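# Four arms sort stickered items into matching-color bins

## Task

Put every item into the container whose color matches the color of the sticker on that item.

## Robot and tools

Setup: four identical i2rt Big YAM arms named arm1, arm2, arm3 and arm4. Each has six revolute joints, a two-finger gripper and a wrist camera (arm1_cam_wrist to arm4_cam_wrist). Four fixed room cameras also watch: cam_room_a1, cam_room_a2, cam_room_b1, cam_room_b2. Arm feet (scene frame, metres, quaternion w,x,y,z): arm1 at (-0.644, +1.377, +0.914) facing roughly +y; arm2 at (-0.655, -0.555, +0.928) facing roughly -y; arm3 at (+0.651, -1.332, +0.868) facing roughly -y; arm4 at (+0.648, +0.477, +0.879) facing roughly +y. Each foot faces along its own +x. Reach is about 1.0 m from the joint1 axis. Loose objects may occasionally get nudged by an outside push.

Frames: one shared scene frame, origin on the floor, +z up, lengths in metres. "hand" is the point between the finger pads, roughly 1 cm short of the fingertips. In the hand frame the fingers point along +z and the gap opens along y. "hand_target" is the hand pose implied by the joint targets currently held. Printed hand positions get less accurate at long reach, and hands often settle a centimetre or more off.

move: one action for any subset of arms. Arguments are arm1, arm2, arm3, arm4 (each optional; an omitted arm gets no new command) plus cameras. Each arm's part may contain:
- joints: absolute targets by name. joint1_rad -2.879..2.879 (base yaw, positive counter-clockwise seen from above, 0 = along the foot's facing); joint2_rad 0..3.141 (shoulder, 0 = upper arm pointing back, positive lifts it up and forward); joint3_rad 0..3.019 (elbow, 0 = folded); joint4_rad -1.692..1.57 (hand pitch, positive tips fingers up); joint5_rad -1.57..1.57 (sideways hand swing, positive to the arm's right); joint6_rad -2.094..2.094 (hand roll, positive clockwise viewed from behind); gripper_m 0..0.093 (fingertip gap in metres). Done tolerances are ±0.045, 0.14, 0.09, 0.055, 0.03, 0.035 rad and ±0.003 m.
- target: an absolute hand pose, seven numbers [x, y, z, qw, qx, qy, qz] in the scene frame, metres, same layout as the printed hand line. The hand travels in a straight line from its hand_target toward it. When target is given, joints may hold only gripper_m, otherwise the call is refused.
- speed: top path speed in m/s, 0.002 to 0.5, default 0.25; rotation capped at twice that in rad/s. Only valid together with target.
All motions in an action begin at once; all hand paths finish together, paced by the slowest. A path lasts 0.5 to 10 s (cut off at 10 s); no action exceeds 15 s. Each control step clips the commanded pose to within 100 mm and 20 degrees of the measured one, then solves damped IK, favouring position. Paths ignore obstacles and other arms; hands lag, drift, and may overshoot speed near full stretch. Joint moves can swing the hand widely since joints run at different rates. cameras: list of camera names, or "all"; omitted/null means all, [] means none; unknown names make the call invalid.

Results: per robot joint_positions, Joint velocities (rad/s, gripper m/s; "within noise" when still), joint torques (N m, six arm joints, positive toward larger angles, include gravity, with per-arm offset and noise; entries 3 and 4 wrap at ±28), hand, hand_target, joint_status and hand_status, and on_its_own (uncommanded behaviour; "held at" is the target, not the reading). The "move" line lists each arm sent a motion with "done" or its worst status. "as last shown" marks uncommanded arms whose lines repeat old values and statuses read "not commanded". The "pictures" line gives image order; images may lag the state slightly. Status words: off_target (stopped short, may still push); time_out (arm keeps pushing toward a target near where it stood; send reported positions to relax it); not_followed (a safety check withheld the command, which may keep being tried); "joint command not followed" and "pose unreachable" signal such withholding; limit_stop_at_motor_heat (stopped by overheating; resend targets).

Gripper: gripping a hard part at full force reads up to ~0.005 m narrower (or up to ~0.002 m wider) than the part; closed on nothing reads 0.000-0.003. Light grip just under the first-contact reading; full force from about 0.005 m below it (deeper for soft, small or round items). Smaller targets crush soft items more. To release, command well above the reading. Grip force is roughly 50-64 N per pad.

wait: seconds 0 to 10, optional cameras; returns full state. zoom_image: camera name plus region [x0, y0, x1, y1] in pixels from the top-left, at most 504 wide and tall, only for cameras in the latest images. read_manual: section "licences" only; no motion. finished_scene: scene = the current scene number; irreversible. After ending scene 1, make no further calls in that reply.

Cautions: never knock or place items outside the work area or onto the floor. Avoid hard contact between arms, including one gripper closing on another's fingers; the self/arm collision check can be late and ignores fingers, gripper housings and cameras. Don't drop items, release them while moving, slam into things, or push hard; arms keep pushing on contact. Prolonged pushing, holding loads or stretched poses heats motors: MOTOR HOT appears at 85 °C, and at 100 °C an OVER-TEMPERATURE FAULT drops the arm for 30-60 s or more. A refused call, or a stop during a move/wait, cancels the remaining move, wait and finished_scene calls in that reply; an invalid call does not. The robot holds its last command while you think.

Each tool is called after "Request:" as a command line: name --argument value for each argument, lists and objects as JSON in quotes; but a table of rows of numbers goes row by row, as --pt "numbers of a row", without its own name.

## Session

Request:
move --arm1 '{"joints":{"joint1_rad":1.57,"joint2_rad":1.782,"joint3_rad":1.766,"joint4_rad":-1.554,"joint5_rad":0,"joint6_rad":0}}' --arm2 '{"joints":{"joint1_rad":-1.57,"joint2_rad":1.782,"joint3_rad":1.766,"joint4_rad":-1.554,"joint5_rad":0,"joint6_rad":0}}' --arm3 '{"joints":{"joint1_rad":1.57,"joint2_rad":1.782,"joint3_rad":1.766,"joint4_rad":-1.554,"joint5_rad":0,"joint6_rad":0}}' --arm4 '{"joints":{"joint1_rad":-1.57,"joint2_rad":1.782,"joint3_rad":1.766,"joint4_rad":-1.554,"joint5_rad":0,"joint6_rad":0}}'

Request:
zoom_image --camera "cam_room_b1" --region '[130, 300, 310, 400]'

Request:
zoom_image --camera "cam_room_b2" --region '[250, 300, 430, 420]'

Scene clock: 2.17 s.
Joint torques (N m): arm1=[-2.2 -15.97 13.14 -0.01 0.03 -0.01] | arm2=[0.91 -17.08 11.59 0.21 -0.03 -0.09] | arm3=[0.38 -20.37 10.11 -0.42 0.12 -0.09] | arm4=[1.03 -21.25 10.24 -0.32 0.07 0.14]
Motor temperatures (°C): arm1=[20 23 27 23 21 21 21] | arm2=[23 24 26 22 22 20 23] | arm3=[24 23 23 23 24 23 23] | arm4=[22 22 23 22 24 21 24]
Heat: arm1: hottest joint3_rad 27 °C; arm2: hottest joint3_rad 26 °C; arm3: hottest joint1_rad 24 °C; arm4: hottest joint5_rad 24 °C.
move: arm1 done; arm2 done; arm3 done; arm4 done
Joint velocities: within noise
arm1.joint_positions: joint1_rad=+1.574 joint2_rad=+1.802 joint3_rad=+1.737 joint4_rad=-1.544 joint5_rad=-0.001 joint6_rad=+0.006 gripper_m=+0.09397
arm1.joint_status: all done
arm1.hand: x=-1.1852 y=+1.3376 z=+1.1333 quat_wxyz=(-0.002, +0.999, +0.033, +0.012) (m; scene frame)
arm1.hand_target: x=-1.1885 y=+1.3397 z=+1.1550 quat_wxyz=(-0.002, +0.999, +0.034, -0.008) (m; scene frame)
arm1.hand_status: not commanded
arm2.joint_positions: joint1_rad=-1.573 joint2_rad=+1.762 joint3_rad=+1.755 joint4_rad=-1.542 joint5_rad=+0.000 joint6_rad=+0.014 gripper_m=+0.09398
arm2.joint_status: all done
arm2.hand: x=-1.1998 y=-0.6182 z=+1.1658 quat_wxyz=(+0.001, -0.999, -0.050, +0.010) (m; scene frame)
arm2.hand_target: x=-1.2015 y=-0.6202 z=+1.1593 quat_wxyz=(+0.002, -0.998, -0.059, -0.001) (m; scene frame)
arm2.hand_status: not commanded
arm3.joint_positions: joint1_rad=+1.578 joint2_rad=+1.792 joint3_rad=+1.751 joint4_rad=-1.546 joint5_rad=-0.002 joint6_rad=+0.005 gripper_m=+0.09398
arm3.joint_status: all done
arm3.hand: x=+1.1959 y=-1.3906 z=+1.0902 quat_wxyz=(+0.007, -0.059, -0.998, +0.005) (m; scene frame)
arm3.hand_target: x=+1.1963 y=-1.3956 z=+1.1014 quat_wxyz=(-0.001, -0.061, -0.998, +0.007) (m; scene frame)
arm3.hand_status: not commanded
arm4.joint_positions: joint1_rad=-1.571 joint2_rad=+1.799 joint3_rad=+1.738 joint4_rad=-1.543 joint5_rad=+0.001 joint6_rad=-0.011 gripper_m=+0.09397
arm4.joint_status: all done
arm4.hand: x=+1.1947 y=+0.5082 z=+1.0891 quat_wxyz=(+0.019, +0.033, -0.999, +0.003) (m; scene frame)
arm4.hand_target: x=+1.1978 y=+0.5091 z=+1.1089 quat_wxyz=(+0.002, +0.029, -1.000, +0.002) (m; scene frame)
arm4.hand_status: not commanded
pictures: arm1_cam_wrist, arm2_cam_wrist, arm3_cam_wrist, arm4_cam_wrist, cam_room_a1, cam_room_a2, cam_room_b1, cam_room_b2
Images, in order (width x height): arm1_cam_wrist 672x504, arm2_cam_wrist 672x504, arm3_cam_wrist 672x504, arm4_cam_wrist 672x504, cam_room_a1 672x504, cam_room_a2 672x504, cam_room_b1 672x504, cam_room_b2 672x504.

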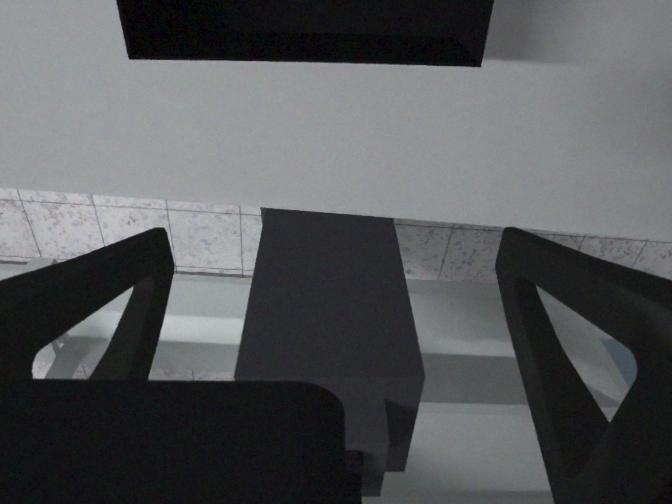

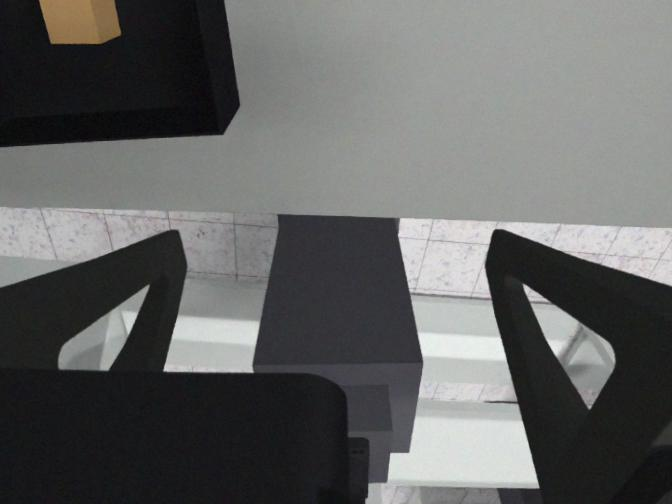

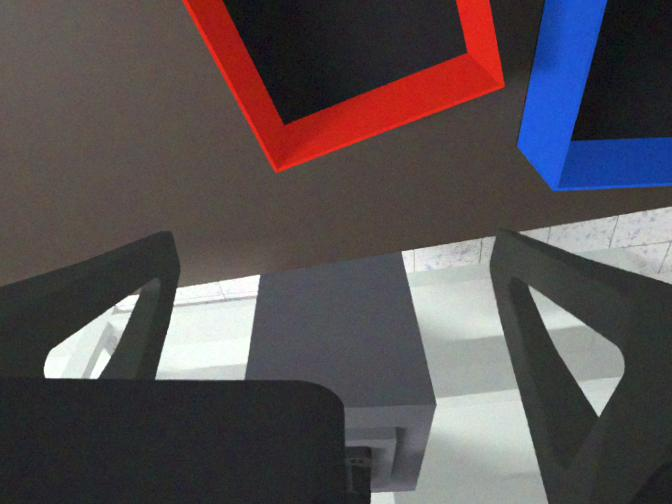

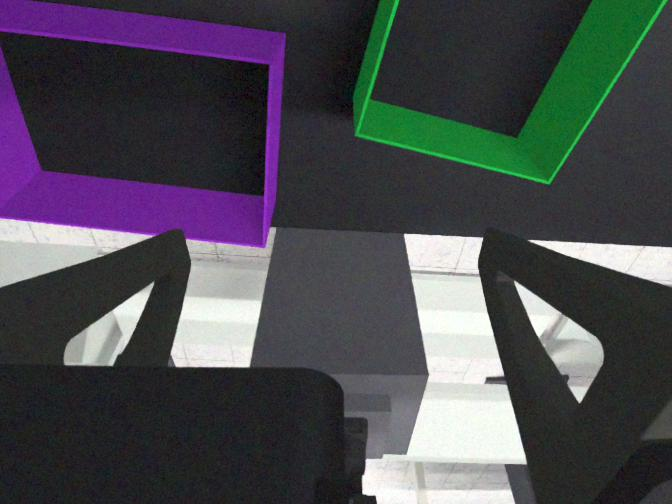

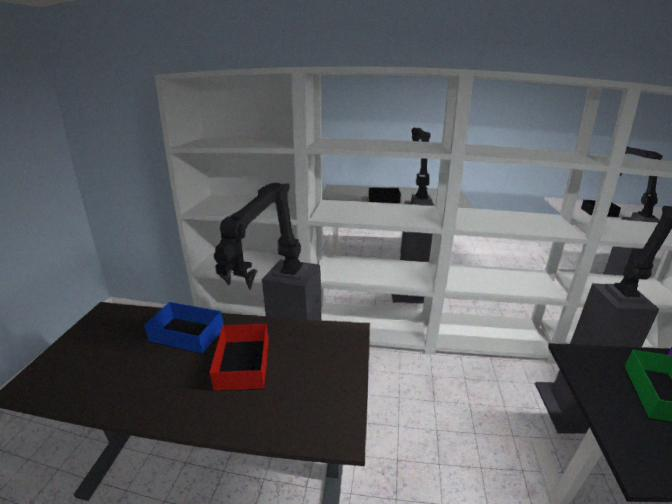

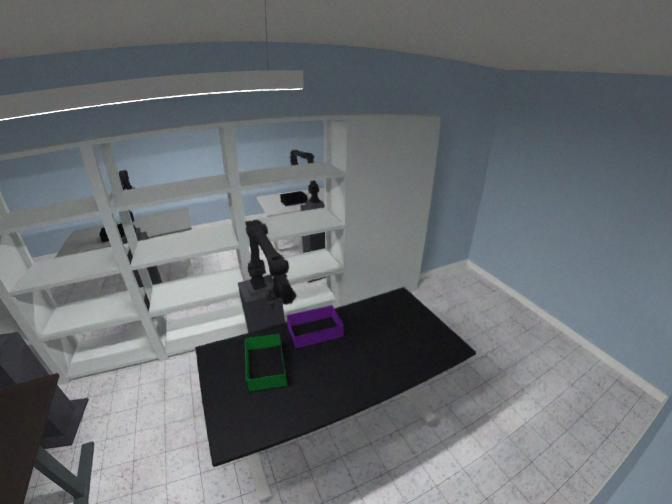

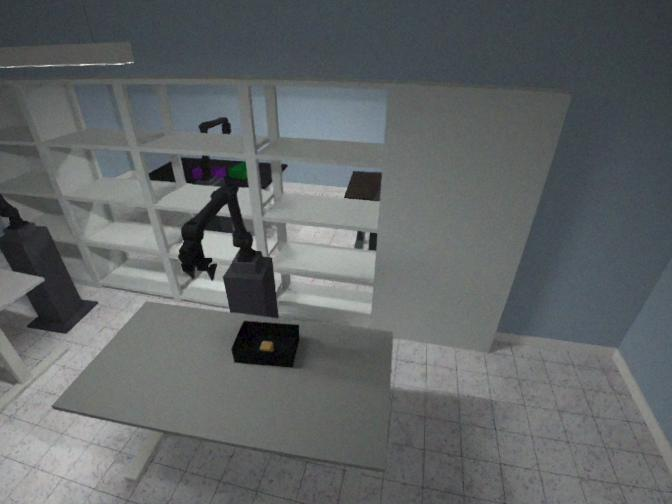

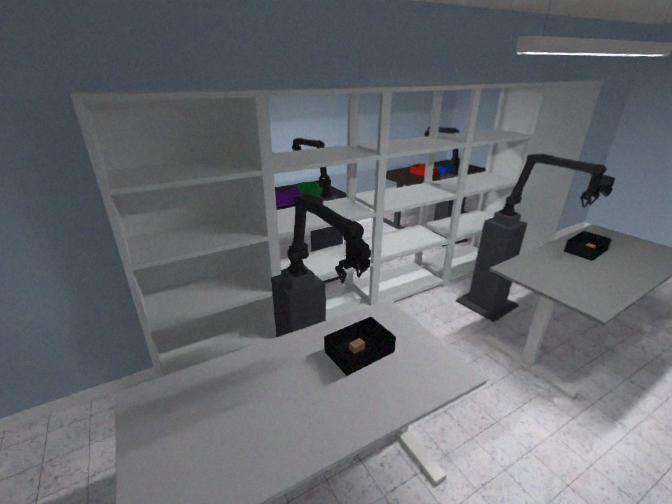

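Scaled by 2.800.

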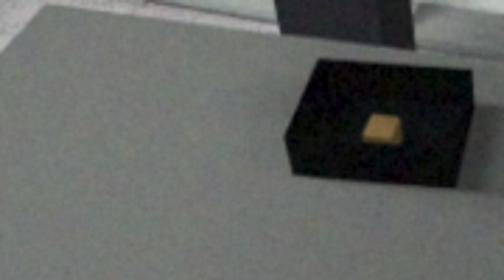

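Scaled by 2.800.

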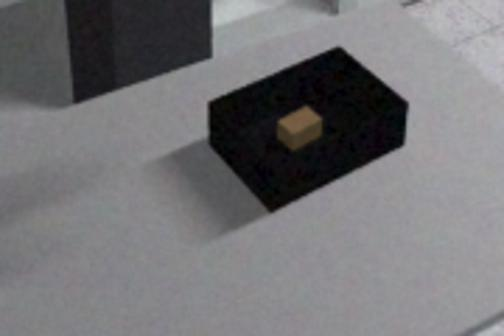

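Request:
move --arm1 '{"target":[-1.28,1.30,0.95,0,0.999,0.037,0],"speed":0.4}' --arm2 '{"target":[-1.188,-0.856,0.95,0,0.998,0.059,0],"speed":0.4}' --cameras '["arm1_cam_wrist","arm2_cam_wrist"]'

Scene clock: 10.00 s.
Joint torques (N m): arm1=[-1.85 -19.43 14.38 0.68 -0.02 0.12] | arm2=[0.21 -21.42 12.37 1.07 -0.04 0.22] | arm3=[0.5 -20.31 10.1 -0.42 0.12 -0.11] | arm4=[0.62 -20.78 10.11 -0.5 0.04 0.13]
Motor temperatures (°C): arm1=[20 24 28 23 21 21 21] | arm2=[23 24 26 22 22 20 23] | arm3=[24 23 25 23 24 23 23] | arm4=[22 23 24 22 24 21 24]
Heat: arm1: hottest joint3_rad 28 °C; arm2: hottest joint3_rad 26 °C; arm3: hottest joint3_rad 25 °C; arm4: hottest joint3_rad 24 °C.
move: arm1 off_target; arm2 off_target
Joint velocities: within noise
arm1.joint_positions: joint1_rad=+1.615 joint2_rad=+2.164 joint3_rad=+1.735 joint4_rad=-1.234 joint5_rad=-0.004 joint6_rad=+0.038 gripper_m=+0.09397
arm1.joint_status: not commanded
arm1.hand: x=-1.2539 y=+1.3076 z=+0.9239 quat_wxyz=(-0.003, +0.999, +0.038, +0.039) (m; scene frame)
arm1.hand_target: x=-1.2782 y=+1.3002 z=+0.9510 quat_wxyz=(+0.000, +0.999, +0.037, +0.000) (m; scene frame)
arm1.hand_status: off_target (0.038 m and 4.4 deg from the pose sent, 0.210 m and 1.4 deg at the start)
arm2.joint_positions: joint1_rad=-1.166 joint2_rad=+2.062 joint3_rad=+1.608 joint4_rad=-1.151 joint5_rad=-0.001 joint6_rad=+0.381 gripper_m=+0.09398
arm2.joint_status: not commanded
arm2.hand: x=-1.1712 y=-0.8516 z=+0.9434 quat_wxyz=(+0.009, -0.997, -0.070, -0.017) (m; scene frame)
arm2.hand_target: x=-1.1876 y=-0.8558 z=+0.9503 quat_wxyz=(+0.000, -0.998, -0.059, +0.000) (m; scene frame)
arm2.hand_status: off_target (0.019 m and 2.5 deg from the pose sent, 0.321 m and 1.5 deg at the start)
arm3, arm4: as last shown
pictures: arm1_cam_wrist, arm2_cam_wrist
Images, in order (width x height): arm1_cam_wrist 672x504, arm2_cam_wrist 672x504.

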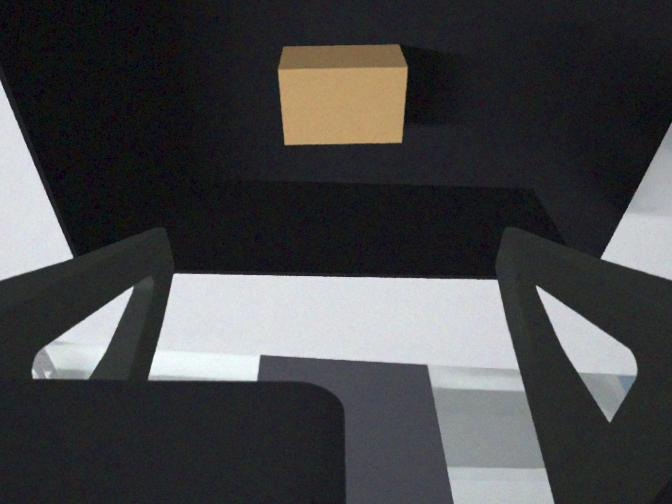

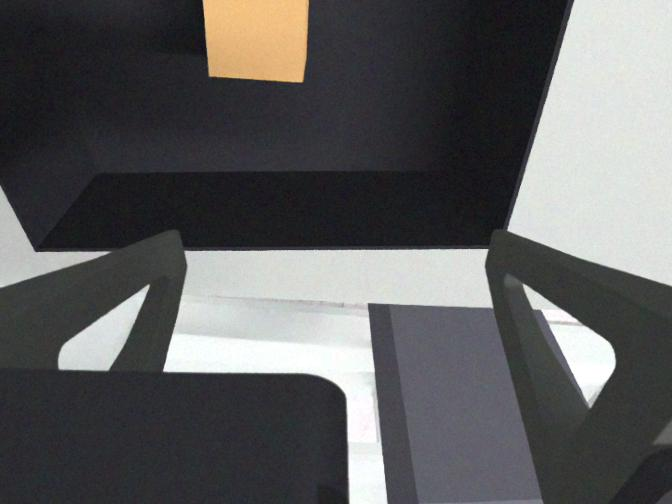

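Request:
move --arm1 '{"target":[-1.245,1.309,0.80,0,0.999,0.037,0],"speed":0.3}' --arm2 '{"target":[-1.187,-0.895,0.80,0,0.9993,0.0385,0],"speed":0.3}' --cameras '["arm1_cam_wrist","arm2_cam_wrist"]'

Scene clock: 21.43 s.
Joint torques (N m): arm1=[-0.97 -18.96 8.79 0.66 0 0.06] | arm2=[0.62 -23.18 11.45 1.01 -0.03 0.21] | arm3=[0.32 -20.37 10.09 -0.43 0.11 -0.1] | arm4=[0.73 -21.54 10.11 -0.39 0.07 0.13]
Motor temperatures (°C): arm1=[20 24 29 23 21 21 21] | arm2=[23 25 28 22 22 20 23] | arm3=[24 23 26 23 24 23 23] | arm4=[22 24 26 22 24 21 24]
Heat: arm1: hottest joint3_rad 29 °C; arm2: hottest joint3_rad 28 °C; arm3: hottest joint3_rad 26 °C; arm4: hottest joint3_rad 26 °C.
move: arm1 off_target; arm2 off_target
Joint velocities: within noise
arm1.joint_positions: joint1_rad=+1.615 joint2_rad=+2.285 joint3_rad=+1.548 joint4_rad=-0.882 joint5_rad=-0.004 joint6_rad=+0.038 gripper_m=+0.09397
arm1.joint_status: not commanded
arm1.hand: x=-1.2337 y=+1.3105 z=+0.7905 quat_wxyz=(-0.002, +0.999, +0.037, +0.017) (m; scene frame)
arm1.hand_target: x=-1.2448 y=+1.3091 z=+0.8002 quat_wxyz=(+0.000, +0.999, +0.037, +0.000) (m; scene frame)
arm1.hand_status: off_target (0.015 m and 1.9 deg from the pose sent, 0.124 m and 4.4 deg at the start)
arm2.joint_positions: joint1_rad=-1.118 joint2_rad=+2.322 joint3_rad=+1.613 joint4_rad=-0.908 joint5_rad=-0.001 joint6_rad=+0.477 gripper_m=+0.09398
arm2.joint_status: not commanded
arm2.hand: x=-1.1673 y=-0.8825 z=+0.7906 quat_wxyz=(+0.013, -0.999, -0.046, -0.021) (m; scene frame)
arm2.hand_target: x=-1.1863 y=-0.8946 z=+0.8007 quat_wxyz=(+0.000, -0.999, -0.039, +0.000) (m; scene frame)
arm2.hand_status: off_target (0.025 m and 3.0 deg from the pose sent, 0.151 m and 4.3 deg at the start)
arm3, arm4: as last shown
pictures: arm1_cam_wrist, arm2_cam_wrist
Images, in order (width x height): arm1_cam_wrist 672x504, arm2_cam_wrist 672x504.

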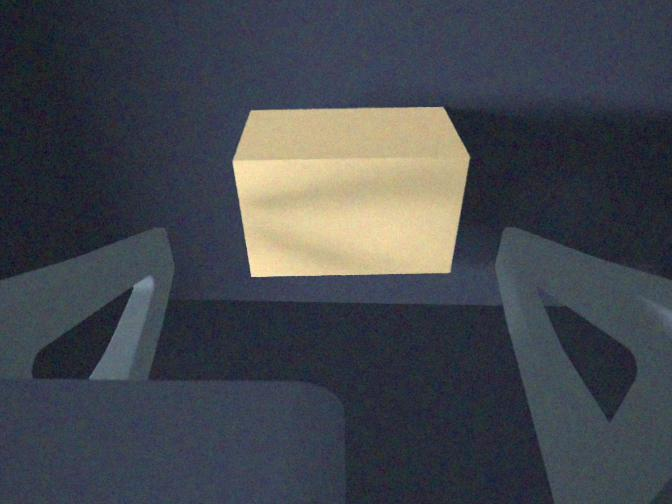

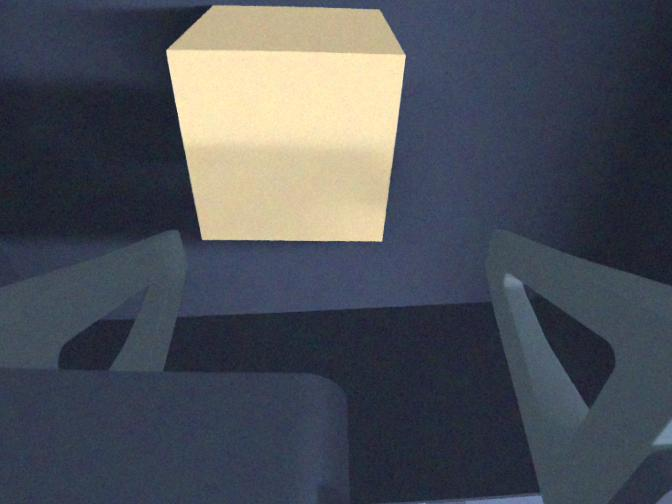

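Request:
move --arm1 '{"target":[-1.262,1.308,0.777,0,0.999,0.037,0],"speed":0.15}' --arm2 '{"target":[-1.219,-0.907,0.779,0,0.9993,0.0385,0],"speed":0.15}' --cameras '["arm1_cam_wrist","arm2_cam_wrist"]'

Scene clock: 28.67 s.
Joint torques (N m): arm1=[-1.85 -17.49 11.81 0.72 0.01 0.04] | arm2=[0.03 -22.07 12.26 0.18 -0.01 0.11] | arm3=[0.44 -20.25 10.1 -0.43 0.11 -0.11] | arm4=[0.62 -21.6 10.28 -0.35 0.06 0.16]
Motor temperatures (°C): arm1=[20 24 29 23 21 21 21] | arm2=[23 26 28 22 22 20 23] | arm3=[24 24 27 23 24 23 23] | arm4=[22 25 26 22 24 21 24]
Heat: arm1: hottest joint3_rad 29 °C; arm2: hottest joint3_rad 28 °C; arm3: hottest joint3_rad 27 °C; arm4: hottest joint3_rad 26 °C.
move: arm1 off_target; arm2 off_target
Joint velocities: within noise
arm1.joint_positions: joint1_rad=+1.615 joint2_rad=+2.335 joint3_rad=+1.582 joint4_rad=-0.876 joint5_rad=-0.004 joint6_rad=+0.038 gripper_m=+0.09397
arm1.joint_status: not commanded
arm1.hand: x=-1.2393 y=+1.3099 z=+0.7715 quat_wxyz=(-0.002, +0.999, +0.037, +0.021) (m; scene frame)
arm1.hand_target: x=-1.2612 y=+1.3081 z=+0.7776 quat_wxyz=(+0.000, +0.999, +0.037, +0.000) (m; scene frame)
arm1.hand_status: off_target (0.023 m and 2.5 deg from the pose sent, 0.031 m and 1.9 deg at the start)
arm2.joint_positions: joint1_rad=-1.120 joint2_rad=+2.400 joint3_rad=+1.765 joint4_rad=-0.929 joint5_rad=-0.001 joint6_rad=+0.477 gripper_m=+0.09398
arm2.joint_status: not commanded
arm2.hand: x=-1.2080 y=-0.9073 z=+0.7875 quat_wxyz=(+0.000, -0.999, -0.045, +0.002) (m; scene frame)
arm2.hand_target: x=-1.2185 y=-0.9067 z=+0.7791 quat_wxyz=(+0.000, -0.999, -0.039, +0.000) (m; scene frame)
arm2.hand_status: off_target (0.014 m and 0.8 deg from the pose sent, 0.058 m and 3.0 deg at the start)
arm3, arm4: as last shown
pictures: arm1_cam_wrist, arm2_cam_wrist
Images, in order (width x height): arm1_cam_wrist 672x504, arm2_cam_wrist 672x504.

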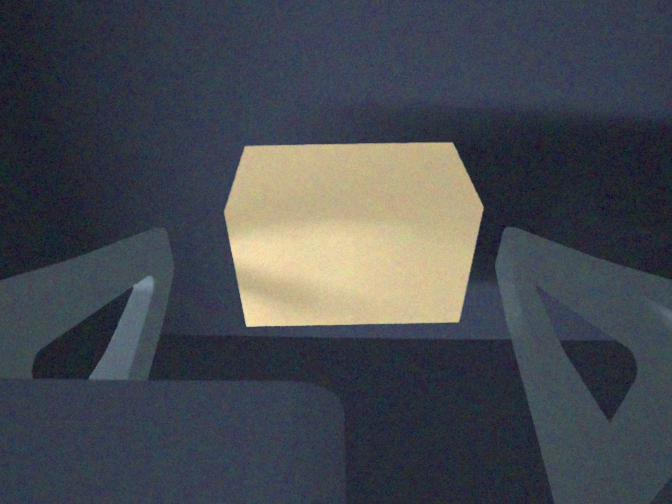

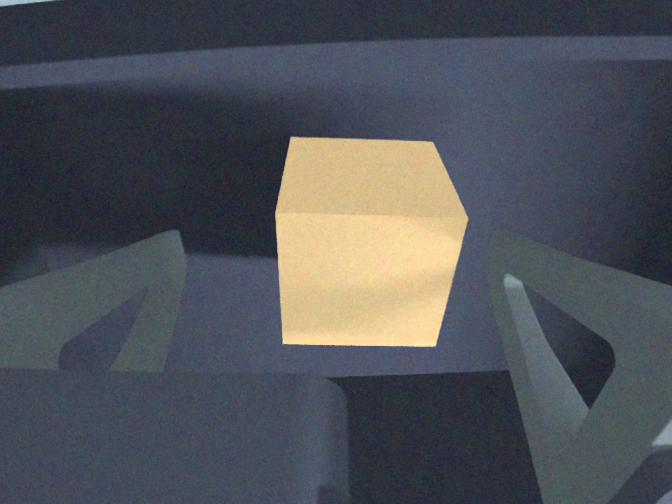

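Request:
move --arm1 '{"joints":{"gripper_m":0.04}}' --arm2 '{"target":[-1.219,-0.900,0.762,0,0.9993,0.0385,0],"speed":0.15}' --cameras '[]'

Request:
move --arm2 '{"joints":{"gripper_m":0.022}}' --cameras '["arm1_cam_wrist","arm2_cam_wrist"]'

Scene clock: 32.90 s.
Joint torques (N m): arm1=[-2.14 -17.32 11.86 0.77 0.03 0] | arm2=[0.21 -21.83 11.11 1.2 -0.01 0.02] | arm3=[0.44 -20.42 10.11 -0.4 0.13 -0.1] | arm4=[1.14 -21.13 10.22 -0.51 0.04 0.13]
Motor temperatures (°C): arm1=[20 25 30 23 21 21 21] | arm2=[23 26 29 22 22 20 23] | arm3=[24 24 27 23 24 23 23] | arm4=[22 25 27 22 24 21 24]
Heat: arm1: hottest joint3_rad 30 °C; arm2: hottest joint3_rad 29 °C; arm3: hottest joint3_rad 27 °C; arm4: hottest joint3_rad 27 °C.
move: arm1 done; arm2 off_target
Joint velocities: within noise
arm1.joint_positions: joint1_rad=+1.615 joint2_rad=+2.335 joint3_rad=+1.582 joint4_rad=-0.876 joint5_rad=-0.004 joint6_rad=+0.038 gripper_m=+0.04006
arm1.joint_status: all done
arm1.hand: x=-1.2393 y=+1.3099 z=+0.7715 quat_wxyz=(-0.002, +0.999, +0.037, +0.021) (m; scene frame)
arm1.hand_target: x=-1.2612 y=+1.3081 z=+0.7776 quat_wxyz=(+0.000, +0.999, +0.037, +0.000) (m; scene frame)
arm1.hand_status: not commanded
arm2.joint_positions: joint1_rad=-1.131 joint2_rad=+2.417 joint3_rad=+1.765 joint4_rad=-0.922 joint5_rad=-0.001 joint6_rad=+0.477 gripper_m=+0.09398
arm2.joint_status: not commanded
arm2.hand: x=-1.2091 y=-0.8997 z=+0.7765 quat_wxyz=(+0.002, -0.999, -0.040, -0.003) (m; scene frame)
arm2.hand_target: x=-1.2182 y=-0.8996 z=+0.7623 quat_wxyz=(+0.000, -0.999, -0.039, +0.000) (m; scene frame)
arm2.hand_status: off_target (0.018 m and 0.5 deg from the pose sent, 0.029 m and 0.8 deg at the start)
arm3, arm4: as last shown
pictures: none
No camera images: "cameras" was empty.

Scene clock: 33.57 s.
Joint torques (N m): arm1=[-1.73 -17.14 11.85 0.68 -0.03 -0.01] | arm2=[0.03 -21.71 11.14 1.17 -0.02 0.02] | arm3=[0.5 -20.31 10.09 -0.42 0.12 -0.1] | arm4=[0.91 -21.3 10.24 -0.49 0.06 0.11]
Motor temperatures (°C): arm1=[20 25 30 23 21 21 21] | arm2=[23 26 29 22 22 20 23] | arm3=[24 24 27 23 24 23 23] | arm4=[22 25 27 22 24 21 24]
Heat: arm1: hottest joint3_rad 30 °C; arm2: hottest joint3_rad 29 °C; arm3: hottest joint3_rad 27 °C; arm4: hottest joint3_rad 27 °C.
move: arm2 off_target
Joint velocities: within noise
arm1, arm3, arm4: as last shown
arm2.joint_positions: joint1_rad=-1.131 joint2_rad=+2.417 joint3_rad=+1.765 joint4_rad=-0.922 joint5_rad=-0.001 joint6_rad=+0.477 gripper_m=+0.05243
arm2.joint_status: gripper_m off_target (ended at +0.05246, target +0.02200)
arm2.hand: x=-1.2091 y=-0.8997 z=+0.7765 quat_wxyz=(+0.002, -0.999, -0.040, -0.003) (m; scene frame)
arm2.hand_target: x=-1.2182 y=-0.8996 z=+0.7623 quat_wxyz=(+0.000, -0.999, -0.039, +0.000) (m; scene frame)
arm2.hand_status: not commanded
pictures: arm1_cam_wrist, arm2_cam_wrist
Images, in order (width x height): arm1_cam_wrist 672x504, arm2_cam_wrist 672x504.

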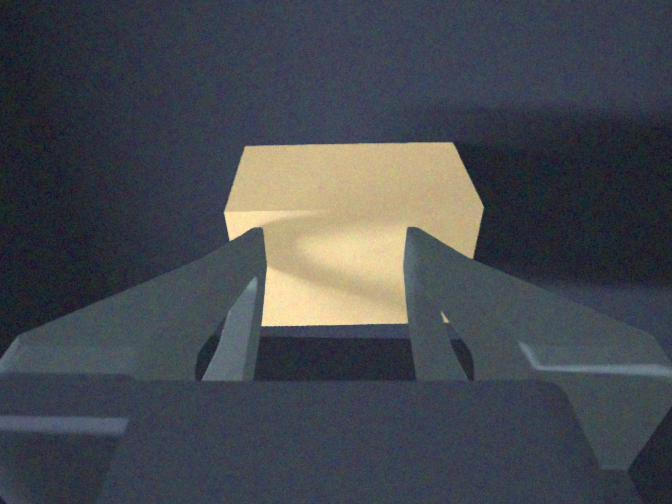

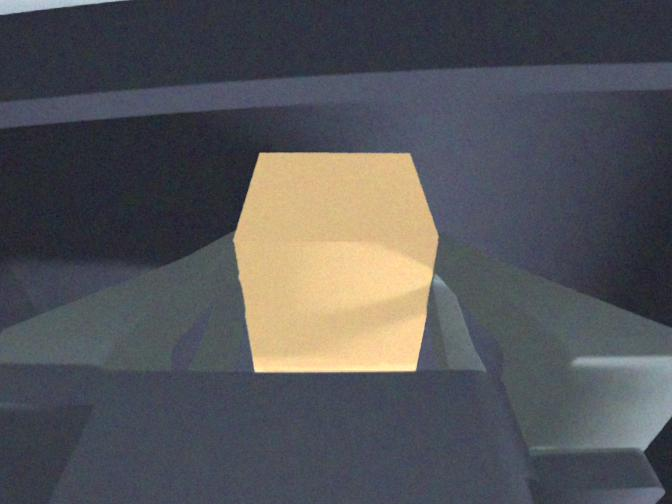

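Request:
move --arm1 '{"joints":{"gripper_m":0.093}}' --arm2 '{"target":[-1.19,-0.885,1.0,0,0.9993,0.0385,0],"speed":0.3}' --cameras '[]'

Request:
move --arm1 '{"target":[-1.257,1.308,0.764,0,0.999,0.037,0],"speed":0.1}' --arm2 '{"joints":{"joint1_rad":-0.4,"joint2_rad":0.534,"joint3_rad":1.403,"joint4_rad":-1.2,"joint6_rad":0}}' --cameras '["arm1_cam_wrist"]'

Scene clock: 41.63 s.
Joint torques (N m): arm1=[-1.73 -17.26 11.75 0.61 -0.04 0.03] | arm2=[0.44 -22.12 13.19 0.12 -0.01 0.06] | arm3=[0.38 -20.25 10.15 -0.44 0.11 -0.1] | arm4=[0.56 -21.54 10.39 -0.4 0.06 0.16]
Motor temperatures (°C): arm1=[20 25 30 23 21 21 21] | arm2=[23 26 30 22 22 20 23] | arm3=[24 24 28 23 24 23 23] | arm4=[22 26 28 22 24 21 24]
Heat: arm1: hottest joint3_rad 30 °C; arm2: hottest joint3_rad 30 °C; arm3: hottest joint3_rad 28 °C; arm4: hottest joint3_rad 28 °C.
move: arm1 done; arm2 off_target
Joint velocities: within noise
arm1.joint_positions: joint1_rad=+1.615 joint2_rad=+2.335 joint3_rad=+1.582 joint4_rad=-0.876 joint5_rad=-0.004 joint6_rad=+0.038 gripper_m=+0.09294
arm1.joint_status: all done
arm1.hand: x=-1.2393 y=+1.3099 z=+0.7715 quat_wxyz=(-0.002, +0.999, +0.037, +0.021) (m; scene frame)
arm1.hand_target: x=-1.2612 y=+1.3082 z=+0.7776 quat_wxyz=(+0.000, +0.999, +0.037, +0.000) (m; scene frame)
arm1.hand_status: not commanded
arm2.joint_positions: joint1_rad=-1.131 joint2_rad=+2.058 joint3_rad=+1.734 joint4_rad=-1.263 joint5_rad=-0.001 joint6_rad=+0.477 gripper_m=+0.05244
arm2.joint_status: not commanded
arm2.hand: x=-1.1793 y=-0.8816 z=+0.9899 quat_wxyz=(+0.005, -0.999, -0.040, -0.008) (m; scene frame)
arm2.hand_target: x=-1.1896 y=-0.8849 z=+1.0000 quat_wxyz=(+0.000, -0.999, -0.039, +0.000) (m; scene frame)
arm2.hand_status: off_target (0.015 m and 1.1 deg from the pose sent, 0.225 m and 0.4 deg at the start)
arm3, arm4: as last shown
pictures: none
No camera images: "cameras" was empty.

Scene clock: 43.40 s.
Joint torques (N m): arm1=[-2.2 -16.79 10.09 0.88 -0.04 0.02] | arm2=[0.21 1.85 8.1 2.61 0.11 -0.07] | arm3=[0.5 -20.37 10.09 -0.39 0.12 -0.1] | arm4=[0.73 -21.01 10.19 -0.54 0.04 0.13]
Motor temperatures (°C): arm1=[20 25 30 23 21 21 21] | arm2=[23 26 30 22 22 20 23] | arm3=[24 24 28 23 24 23 23] | arm4=[22 26 28 22 24 21 24]
Heat: arm1: hottest joint3_rad 30 °C; arm2: hottest joint3_rad 30 °C; arm3: hottest joint3_rad 28 °C; arm4: hottest joint3_rad 28 °C.
move: arm1 off_target; arm2 done
Joint velocities: within noise
arm1.joint_positions: joint1_rad=+1.615 joint2_rad=+2.343 joint3_rad=+1.582 joint4_rad=-0.848 joint5_rad=-0.004 joint6_rad=+0.038 gripper_m=+0.09294
arm1.joint_status: not commanded
arm1.hand: x=-1.2438 y=+1.3094 z=+0.7661 quat_wxyz=(-0.001, +0.999, +0.037, +0.012) (m; scene frame)
arm1.hand_target: x=-1.2566 y=+1.3081 z=+0.7642 quat_wxyz=(+0.000, +0.999, +0.037, +0.000) (m; scene frame)
arm1.hand_status: off_target (0.013 m and 1.3 deg from the pose sent, 0.019 m and 2.5 deg at the start)
arm2.joint_positions: joint1_rad=-0.394 joint2_rad=+0.539 joint3_rad=+1.410 joint4_rad=-1.201 joint5_rad=-0.005 joint6_rad=+0.013 gripper_m=+0.05247
arm2.joint_status: all done
arm2.hand: x=-0.7140 y=-0.7615 z=+1.5224 quat_wxyz=(-0.354, -0.653, -0.487, +0.459) (m; scene frame)
arm2.hand_target: x=-0.7155 y=-0.7604 z=+1.5201 quat_wxyz=(-0.349, -0.652, -0.489, +0.463) (m; scene frame)
arm2.hand_status: not commanded
arm3, arm4: as last shown
pictures: arm1_cam_wrist
Images, in order (width x height): arm1_cam_wrist 672x504.

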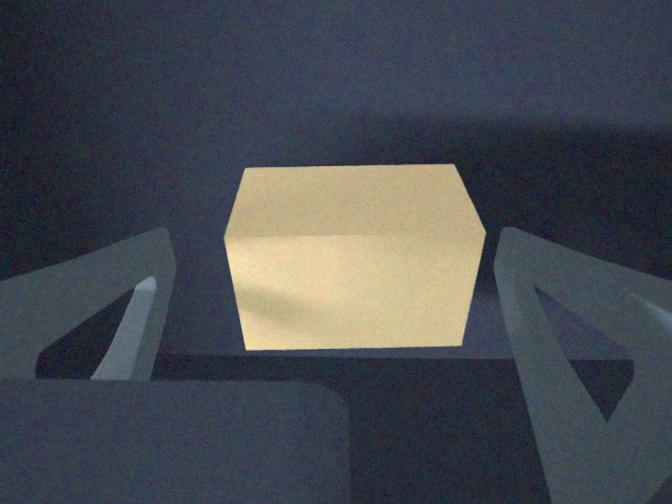

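Request:
move --arm1 '{"target":[-1.245,1.308,0.753,0,0.999,0.037,0],"speed":0.1}' --cameras '[]'

Request:
move --arm1 '{"joints":{"gripper_m":0.04}}' --arm2 '{"joints":{"joint1_rad":-1.3,"joint4_rad":0.3}}' --cameras '["arm1_cam_wrist","cam_room_b1","cam_room_b2"]'

Request:
zoom_image --camera "cam_room_b1" --region '[150, 100, 300, 212]'

Request:
zoom_image --camera "cam_room_b2" --region '[460, 100, 610, 212]'

Scene clock: 51.23 s.
Joint torques (N m): arm1=[-1.67 -17.32 7.45 0.88 0 0.05] | arm2=[0.26 1.73 8.13 2.61 0.1 -0.07] | arm3=[0.32 -20.25 10.13 -0.43 0.12 -0.11] | arm4=[0.5 -21.07 10.26 -0.32 0.06 0.13]
Motor temperatures (°C): arm1=[20 25 31 23 21 21 21] | arm2=[23 25 30 22 22 20 23] | arm3=[24 24 28 23 24 23 23] | arm4=[22 26 29 22 24 21 24]
Heat: arm1: hottest joint3_rad 31 °C; arm2: hottest joint3_rad 30 °C; arm3: hottest joint3_rad 28 °C; arm4: hottest joint3_rad 29 °C.
move: arm1 done
Joint velocities: within noise
arm1.joint_positions: joint1_rad=+1.615 joint2_rad=+2.343 joint3_rad=+1.567 joint4_rad=-0.806 joint5_rad=-0.004 joint6_rad=+0.038 gripper_m=+0.09294
arm1.joint_status: not commanded
arm1.hand: x=-1.2465 y=+1.3091 z=+0.7618 quat_wxyz=(+0.000, +0.999, +0.038, -0.002) (m; scene frame)
arm1.hand_target: x=-1.2449 y=+1.3081 z=+0.7530 quat_wxyz=(+0.000, +0.999, +0.037, +0.000) (m; scene frame)
arm1.hand_status: done (0.009 m and 0.2 deg from the pose sent, 0.013 m and 1.3 deg at the start)
arm2: as last shown
arm3.joint_positions: joint1_rad=+1.578 joint2_rad=+1.792 joint3_rad=+1.751 joint4_rad=-1.546 joint5_rad=-0.002 joint6_rad=+0.005 gripper_m=+0.09398
arm3.joint_status: not commanded
arm3.hand: x=+1.1959 y=-1.3906 z=+1.0902 quat_wxyz=(+0.007, -0.059, -0.998, +0.005) (m; scene frame)
arm3.hand_target: x=+1.1963 y=-1.3956 z=+1.1014 quat_wxyz=(-0.001, -0.061, -0.998, +0.007) (m; scene frame)
arm3.hand_status: not commanded
arm4.joint_positions: joint1_rad=-1.571 joint2_rad=+1.799 joint3_rad=+1.738 joint4_rad=-1.543 joint5_rad=+0.001 joint6_rad=-0.011 gripper_m=+0.09397
arm4.joint_status: not commanded
arm4.hand: x=+1.1947 y=+0.5082 z=+1.0891 quat_wxyz=(+0.019, +0.033, -0.999, +0.003) (m; scene frame)
arm4.hand_target: x=+1.1978 y=+0.5091 z=+1.1089 quat_wxyz=(+0.002, +0.029, -1.000, +0.002) (m; scene frame)
arm4.hand_status: not commanded
pictures: none
No camera images: "cameras" was empty.

Scene clock: 52.93 s.
Joint torques (N m): arm1=[-1.44 -17.14 7.43 0.91 0.02 0.06] | arm2=[0.26 3.43 7.08 1.52 0.04 -0.07] | arm3=[0.44 -20.19 10.1 -0.46 0.12 -0.09] | arm4=[1.2 -21.3 10.28 -0.39 0.08 0.16]
Motor temperatures (°C): arm1=[20 25 30 23 21 21 21] | arm2=[23 25 30 22 22 20 24] | arm3=[24 24 28 23 24 23 23] | arm4=[22 26 29 22 24 21 24]
Heat: arm1: hottest joint3_rad 30 °C; arm2: hottest joint3_rad 30 °C; arm3: hottest joint3_rad 28 °C; arm4: hottest joint3_rad 29 °C.
move: arm1 off_target; arm2 done
Joint velocities: within noise
arm1.joint_positions: joint1_rad=+1.615 joint2_rad=+2.343 joint3_rad=+1.567 joint4_rad=-0.806 joint5_rad=-0.003 joint6_rad=+0.038 gripper_m=+0.06739
arm1.joint_status: gripper_m off_target (ended at +0.06742, target +0.04000)
arm1.hand: x=-1.2466 y=+1.3092 z=+0.7618 quat_wxyz=(+0.000, +0.999, +0.038, -0.002) (m; scene frame)
arm1.hand_target: x=-1.2448 y=+1.3081 z=+0.7530 quat_wxyz=(+0.000, +0.999, +0.037, +0.000) (m; scene frame)
arm1.hand_status: not commanded
arm2.joint_positions: joint1_rad=-1.294 joint2_rad=+0.539 joint3_rad=+1.406 joint4_rad=+0.283 joint5_rad=-0.003 joint6_rad=+0.013 gripper_m=+0.05247
arm2.joint_status: all done
arm2.hand: x=-0.7313 y=-0.5891 z=+1.8286 quat_wxyz=(-0.198, -0.206, -0.042, +0.957) (m; scene frame)
arm2.hand_target: x=-0.7257 y=-0.5862 z=+1.8296 quat_wxyz=(-0.189, -0.197, -0.041, +0.961) (m; scene frame)
arm2.hand_status: not commanded
arm3, arm4: as last shown
pictures: arm1_cam_wrist, cam_room_b1, cam_room_b2
Images, in order (width x height): arm1_cam_wrist 672x504, cam_room_b1 672x504, cam_room_b2 672x504.

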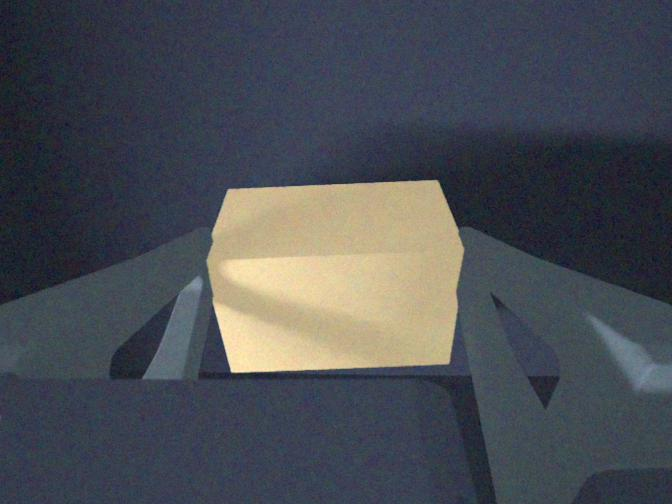

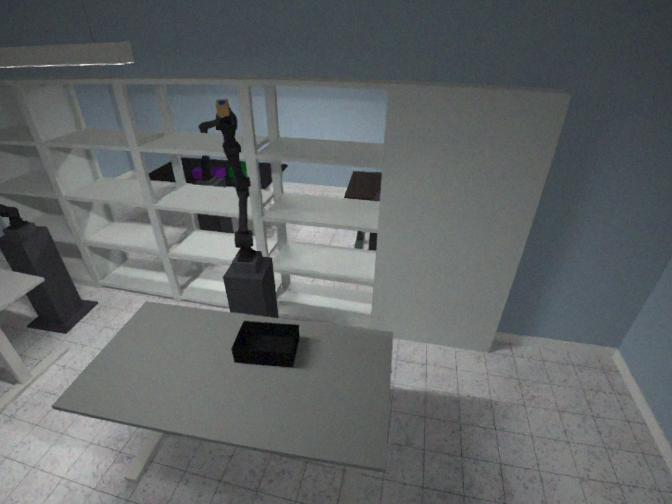

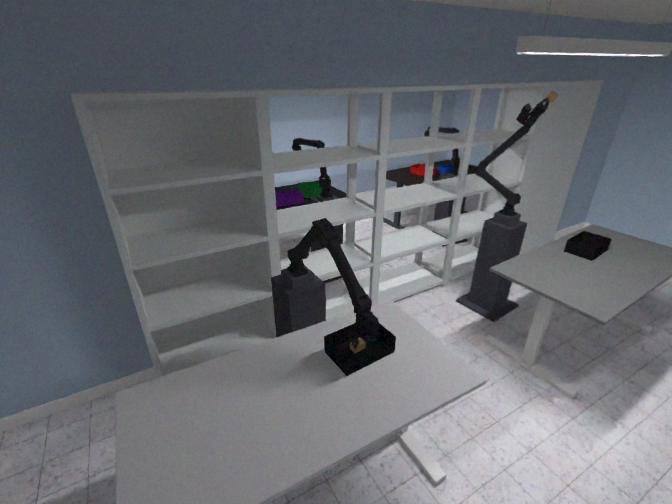

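Scaled by 3.360.

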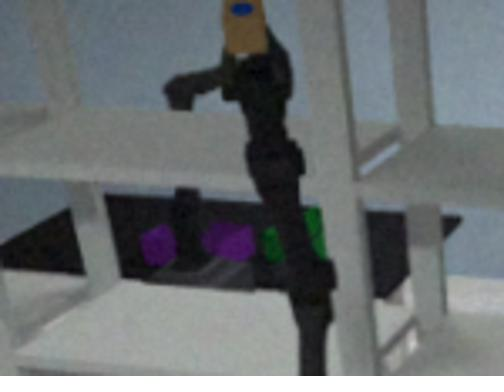

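Scaled by 3.360.

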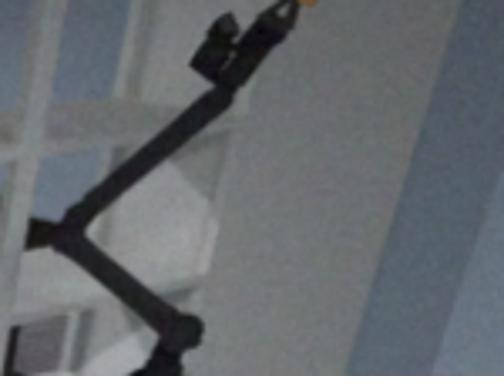

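Request:
move --arm1 '{"target":[-1.22,1.309,1.0,0,0.999,0.037,0],"speed":0.3}' --arm2 '{"joints":{"joint1_rad":0.0,"joint4_rad":-1.55}}' --arm3 '{"joints":{"joint1_rad":0.0,"joint2_rad":0.534,"joint3_rad":1.403,"joint4_rad":-1.611}}' --arm4 '{"joints":{"joint1_rad":0.878,"joint2_rad":0.534,"joint3_rad":1.403,"joint4_rad":-1.611}}' --cameras '[]'

Request:
move --arm1 '{"joints":{"joint1_rad":1.25,"joint2_rad":0.534,"joint3_rad":1.403,"joint4_rad":0.1}}' --arm2 '{"joints":{"joint1_rad":0.913}}' --arm3 '{"joints":{"joint1_rad":-1.96}}' --cameras '["cam_room_b1","cam_room_b2","arm2_cam_wrist"]'

Request:
zoom_image --camera "cam_room_b2" --region '[220, 60, 400, 195]'

Scene clock: 63.23 s.
Joint torques (N m): arm1=[-1.55 -16.5 14.02 0.09 0.02 0.09] | arm2=[1.2 1.85 8.43 1.87 0.01 -0.07] | arm3=[0.44 5.01 6.64 1.32 -0.08 -0.1] | arm4=[1.38 4.6 6.82 0.81 0.21 0.15]
Motor temperatures (°C): arm1=[20 25 30 23 21 21 22] | arm2=[23 25 29 22 22 20 24] | arm3=[24 24 29 23 24 23 23] | arm4=[22 27 30 22 24 21 24]
Heat: arm1: hottest joint3_rad 30 °C; arm2: hottest joint3_rad 29 °C; arm3: hottest joint3_rad 29 °C; arm4: hottest joint3_rad 30 °C.
move: arm1 off_target; arm2 done; arm3 done; arm4 done
Joint velocities: within noise
arm1.joint_positions: joint1_rad=+1.615 joint2_rad=+1.962 joint3_rad=+1.552 joint4_rad=-1.224 joint5_rad=-0.003 joint6_rad=+0.038 gripper_m=+0.06739
arm1.joint_status: not commanded
arm1.hand: x=-1.2027 y=+1.3132 z=+0.9776 quat_wxyz=(-0.002, +0.999, +0.037, +0.024) (m; scene frame)
arm1.hand_target: x=-1.2190 y=+1.3092 z=+1.0002 quat_wxyz=(+0.000, +0.999, +0.037, +0.000) (m; scene frame)
arm1.hand_status: off_target (0.029 m and 2.7 deg from the pose sent, 0.240 m and 0.2 deg at the start)
arm2.joint_positions: joint1_rad=-0.005 joint2_rad=+0.539 joint3_rad=+1.405 joint4_rad=-1.539 joint5_rad=-0.002 joint6_rad=+0.013 gripper_m=+0.05248
arm2.joint_status: all done
arm2.hand: x=-0.6368 y=-0.7292 z=+1.4468 quat_wxyz=(-0.325, -0.606, -0.668, +0.284) (m; scene frame)
arm2.hand_target: x=-0.6364 y=-0.7255 z=+1.4448 quat_wxyz=(-0.322, -0.600, -0.675, +0.284) (m; scene frame)
arm2.hand_status: not commanded
arm3.joint_positions: joint1_rad=+0.011 joint2_rad=+0.526 joint3_rad=+1.407 joint4_rad=-1.606 joint5_rad=+0.002 joint6_rad=+0.005 gripper_m=+0.09398
arm3.joint_status: all done
arm3.hand: x=+0.6323 y=-1.4805 z=+1.3792 quat_wxyz=(-0.279, -0.679, -0.604, +0.310) (m; scene frame)
arm3.hand_target: x=+0.6307 y=-1.4832 z=+1.3753 quat_wxyz=(-0.272, -0.684, -0.605, +0.305) (m; scene frame)
arm3.hand_status: not commanded
arm4.joint_positions: joint1_rad=+0.874 joint2_rad=+0.526 joint3_rad=+1.400 joint4_rad=-1.601 joint5_rad=-0.003 joint6_rad=-0.011 gripper_m=+0.09399
arm4.joint_status: all done
arm4.hand: x=+0.5230 y=+0.5738 z=+1.3871 quat_wxyz=(-0.128, +0.867, -0.283, -0.390) (m; scene frame)
arm4.hand_target: x=+0.5221 y=+0.5745 z=+1.3853 quat_wxyz=(-0.124, +0.869, -0.287, -0.384) (m; scene frame)
arm4.hand_status: not commanded
pictures: none
No camera images: "cameras" was empty.

Scene clock: 65.27 s.
Joint torques (N m): arm1=[-1.55 7.06 7.46 0.69 0.08 0.09] | arm2=[1.14 2.02 8.39 1.87 0 -0.07] | arm3=[0.44 4.25 6.79 1.31 0.01 -0.11] | arm4=[1.38 4.95 6.87 0.83 0.19 0.13]
Motor temperatures (°C): arm1=[20 25 30 23 21 21 22] | arm2=[23 25 29 22 22 20 24] | arm3=[24 24 28 23 24 23 23] | arm4=[22 26 29 22 24 21 24]
Heat: arm1: hottest joint3_rad 30 °C; arm2: hottest joint3_rad 29 °C; arm3: hottest joint3_rad 28 °C; arm4: hottest joint3_rad 29 °C.
move: arm1 done; arm2 done; arm3 done
Joint velocities: within noise
arm1.joint_positions: joint1_rad=+1.249 joint2_rad=+0.531 joint3_rad=+1.398 joint4_rad=+0.099 joint5_rad=-0.005 joint6_rad=+0.039 gripper_m=+0.06740
arm1.joint_status: all done
arm1.hand: x=-0.7443 y=+1.4041 z=+1.7920 quat_wxyz=(-0.101, +0.287, -0.040, -0.952) (m; scene frame)
arm1.hand_target: x=-0.7440 y=+1.4040 z=+1.7936 quat_wxyz=(-0.099, +0.286, -0.041, -0.952) (m; scene frame)
arm1.hand_status: not commanded
arm2.joint_positions: joint1_rad=+0.908 joint2_rad=+0.539 joint3_rad=+1.405 joint4_rad=-1.539 joint5_rad=-0.002 joint6_rad=+0.013 gripper_m=+0.05248
arm2.joint_status: all done
arm2.hand: x=-0.5079 y=-0.6470 z=+1.4473 quat_wxyz=(-0.419, -0.249, -0.866, +0.111) (m; scene frame)
arm2.hand_target: x=-0.5106 y=-0.6444 z=+1.4453 quat_wxyz=(-0.415, -0.241, -0.870, +0.113) (m; scene frame)
arm2.hand_status: not commanded
arm3.joint_positions: joint1_rad=-1.949 joint2_rad=+0.526 joint3_rad=+1.407 joint4_rad=-1.606 joint5_rad=+0.001 joint6_rad=+0.005 gripper_m=+0.09400
arm3.joint_status: all done
arm3.hand: x=+0.5128 y=-1.2491 z=+1.3759 quat_wxyz=(+0.095, -0.884, +0.230, +0.396) (m; scene frame)
arm3.hand_target: x=+0.5112 y=-1.2463 z=+1.3719 quat_wxyz=(+0.096, -0.887, +0.234, +0.387) (m; scene frame)
arm3.hand_status: not commanded
arm4: as last shown
pictures: arm2_cam_wrist, cam_room_b1, cam_room_b2
Images, in order (width x height): arm2_cam_wrist 672x504, cam_room_b1 672x504, cam_room_b2 672x504.

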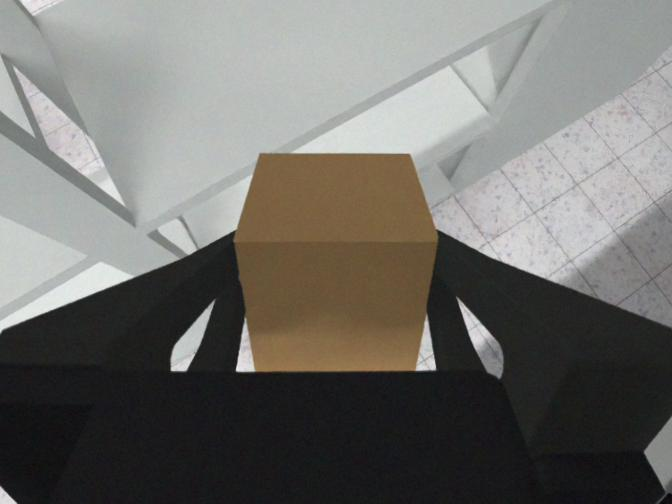

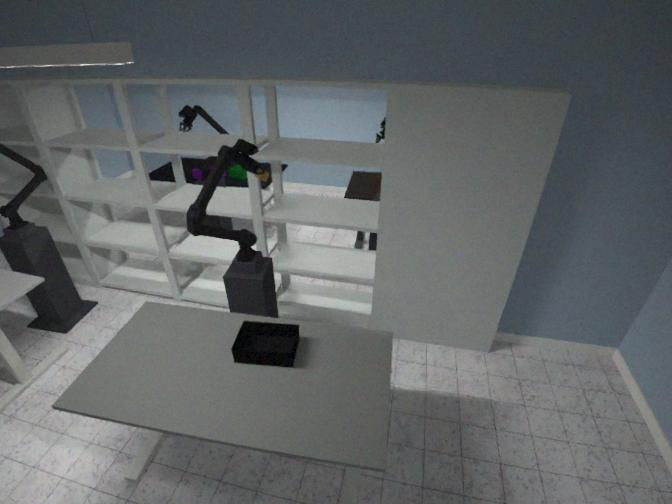

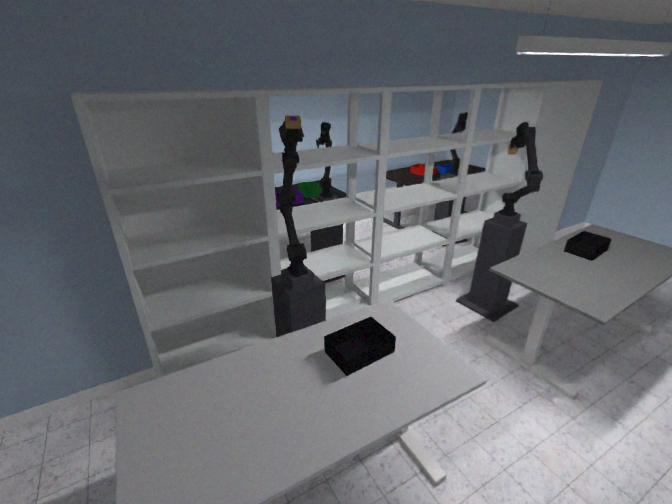

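Scaled by 2.800.

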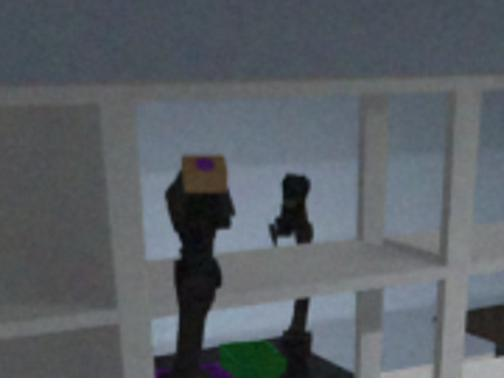

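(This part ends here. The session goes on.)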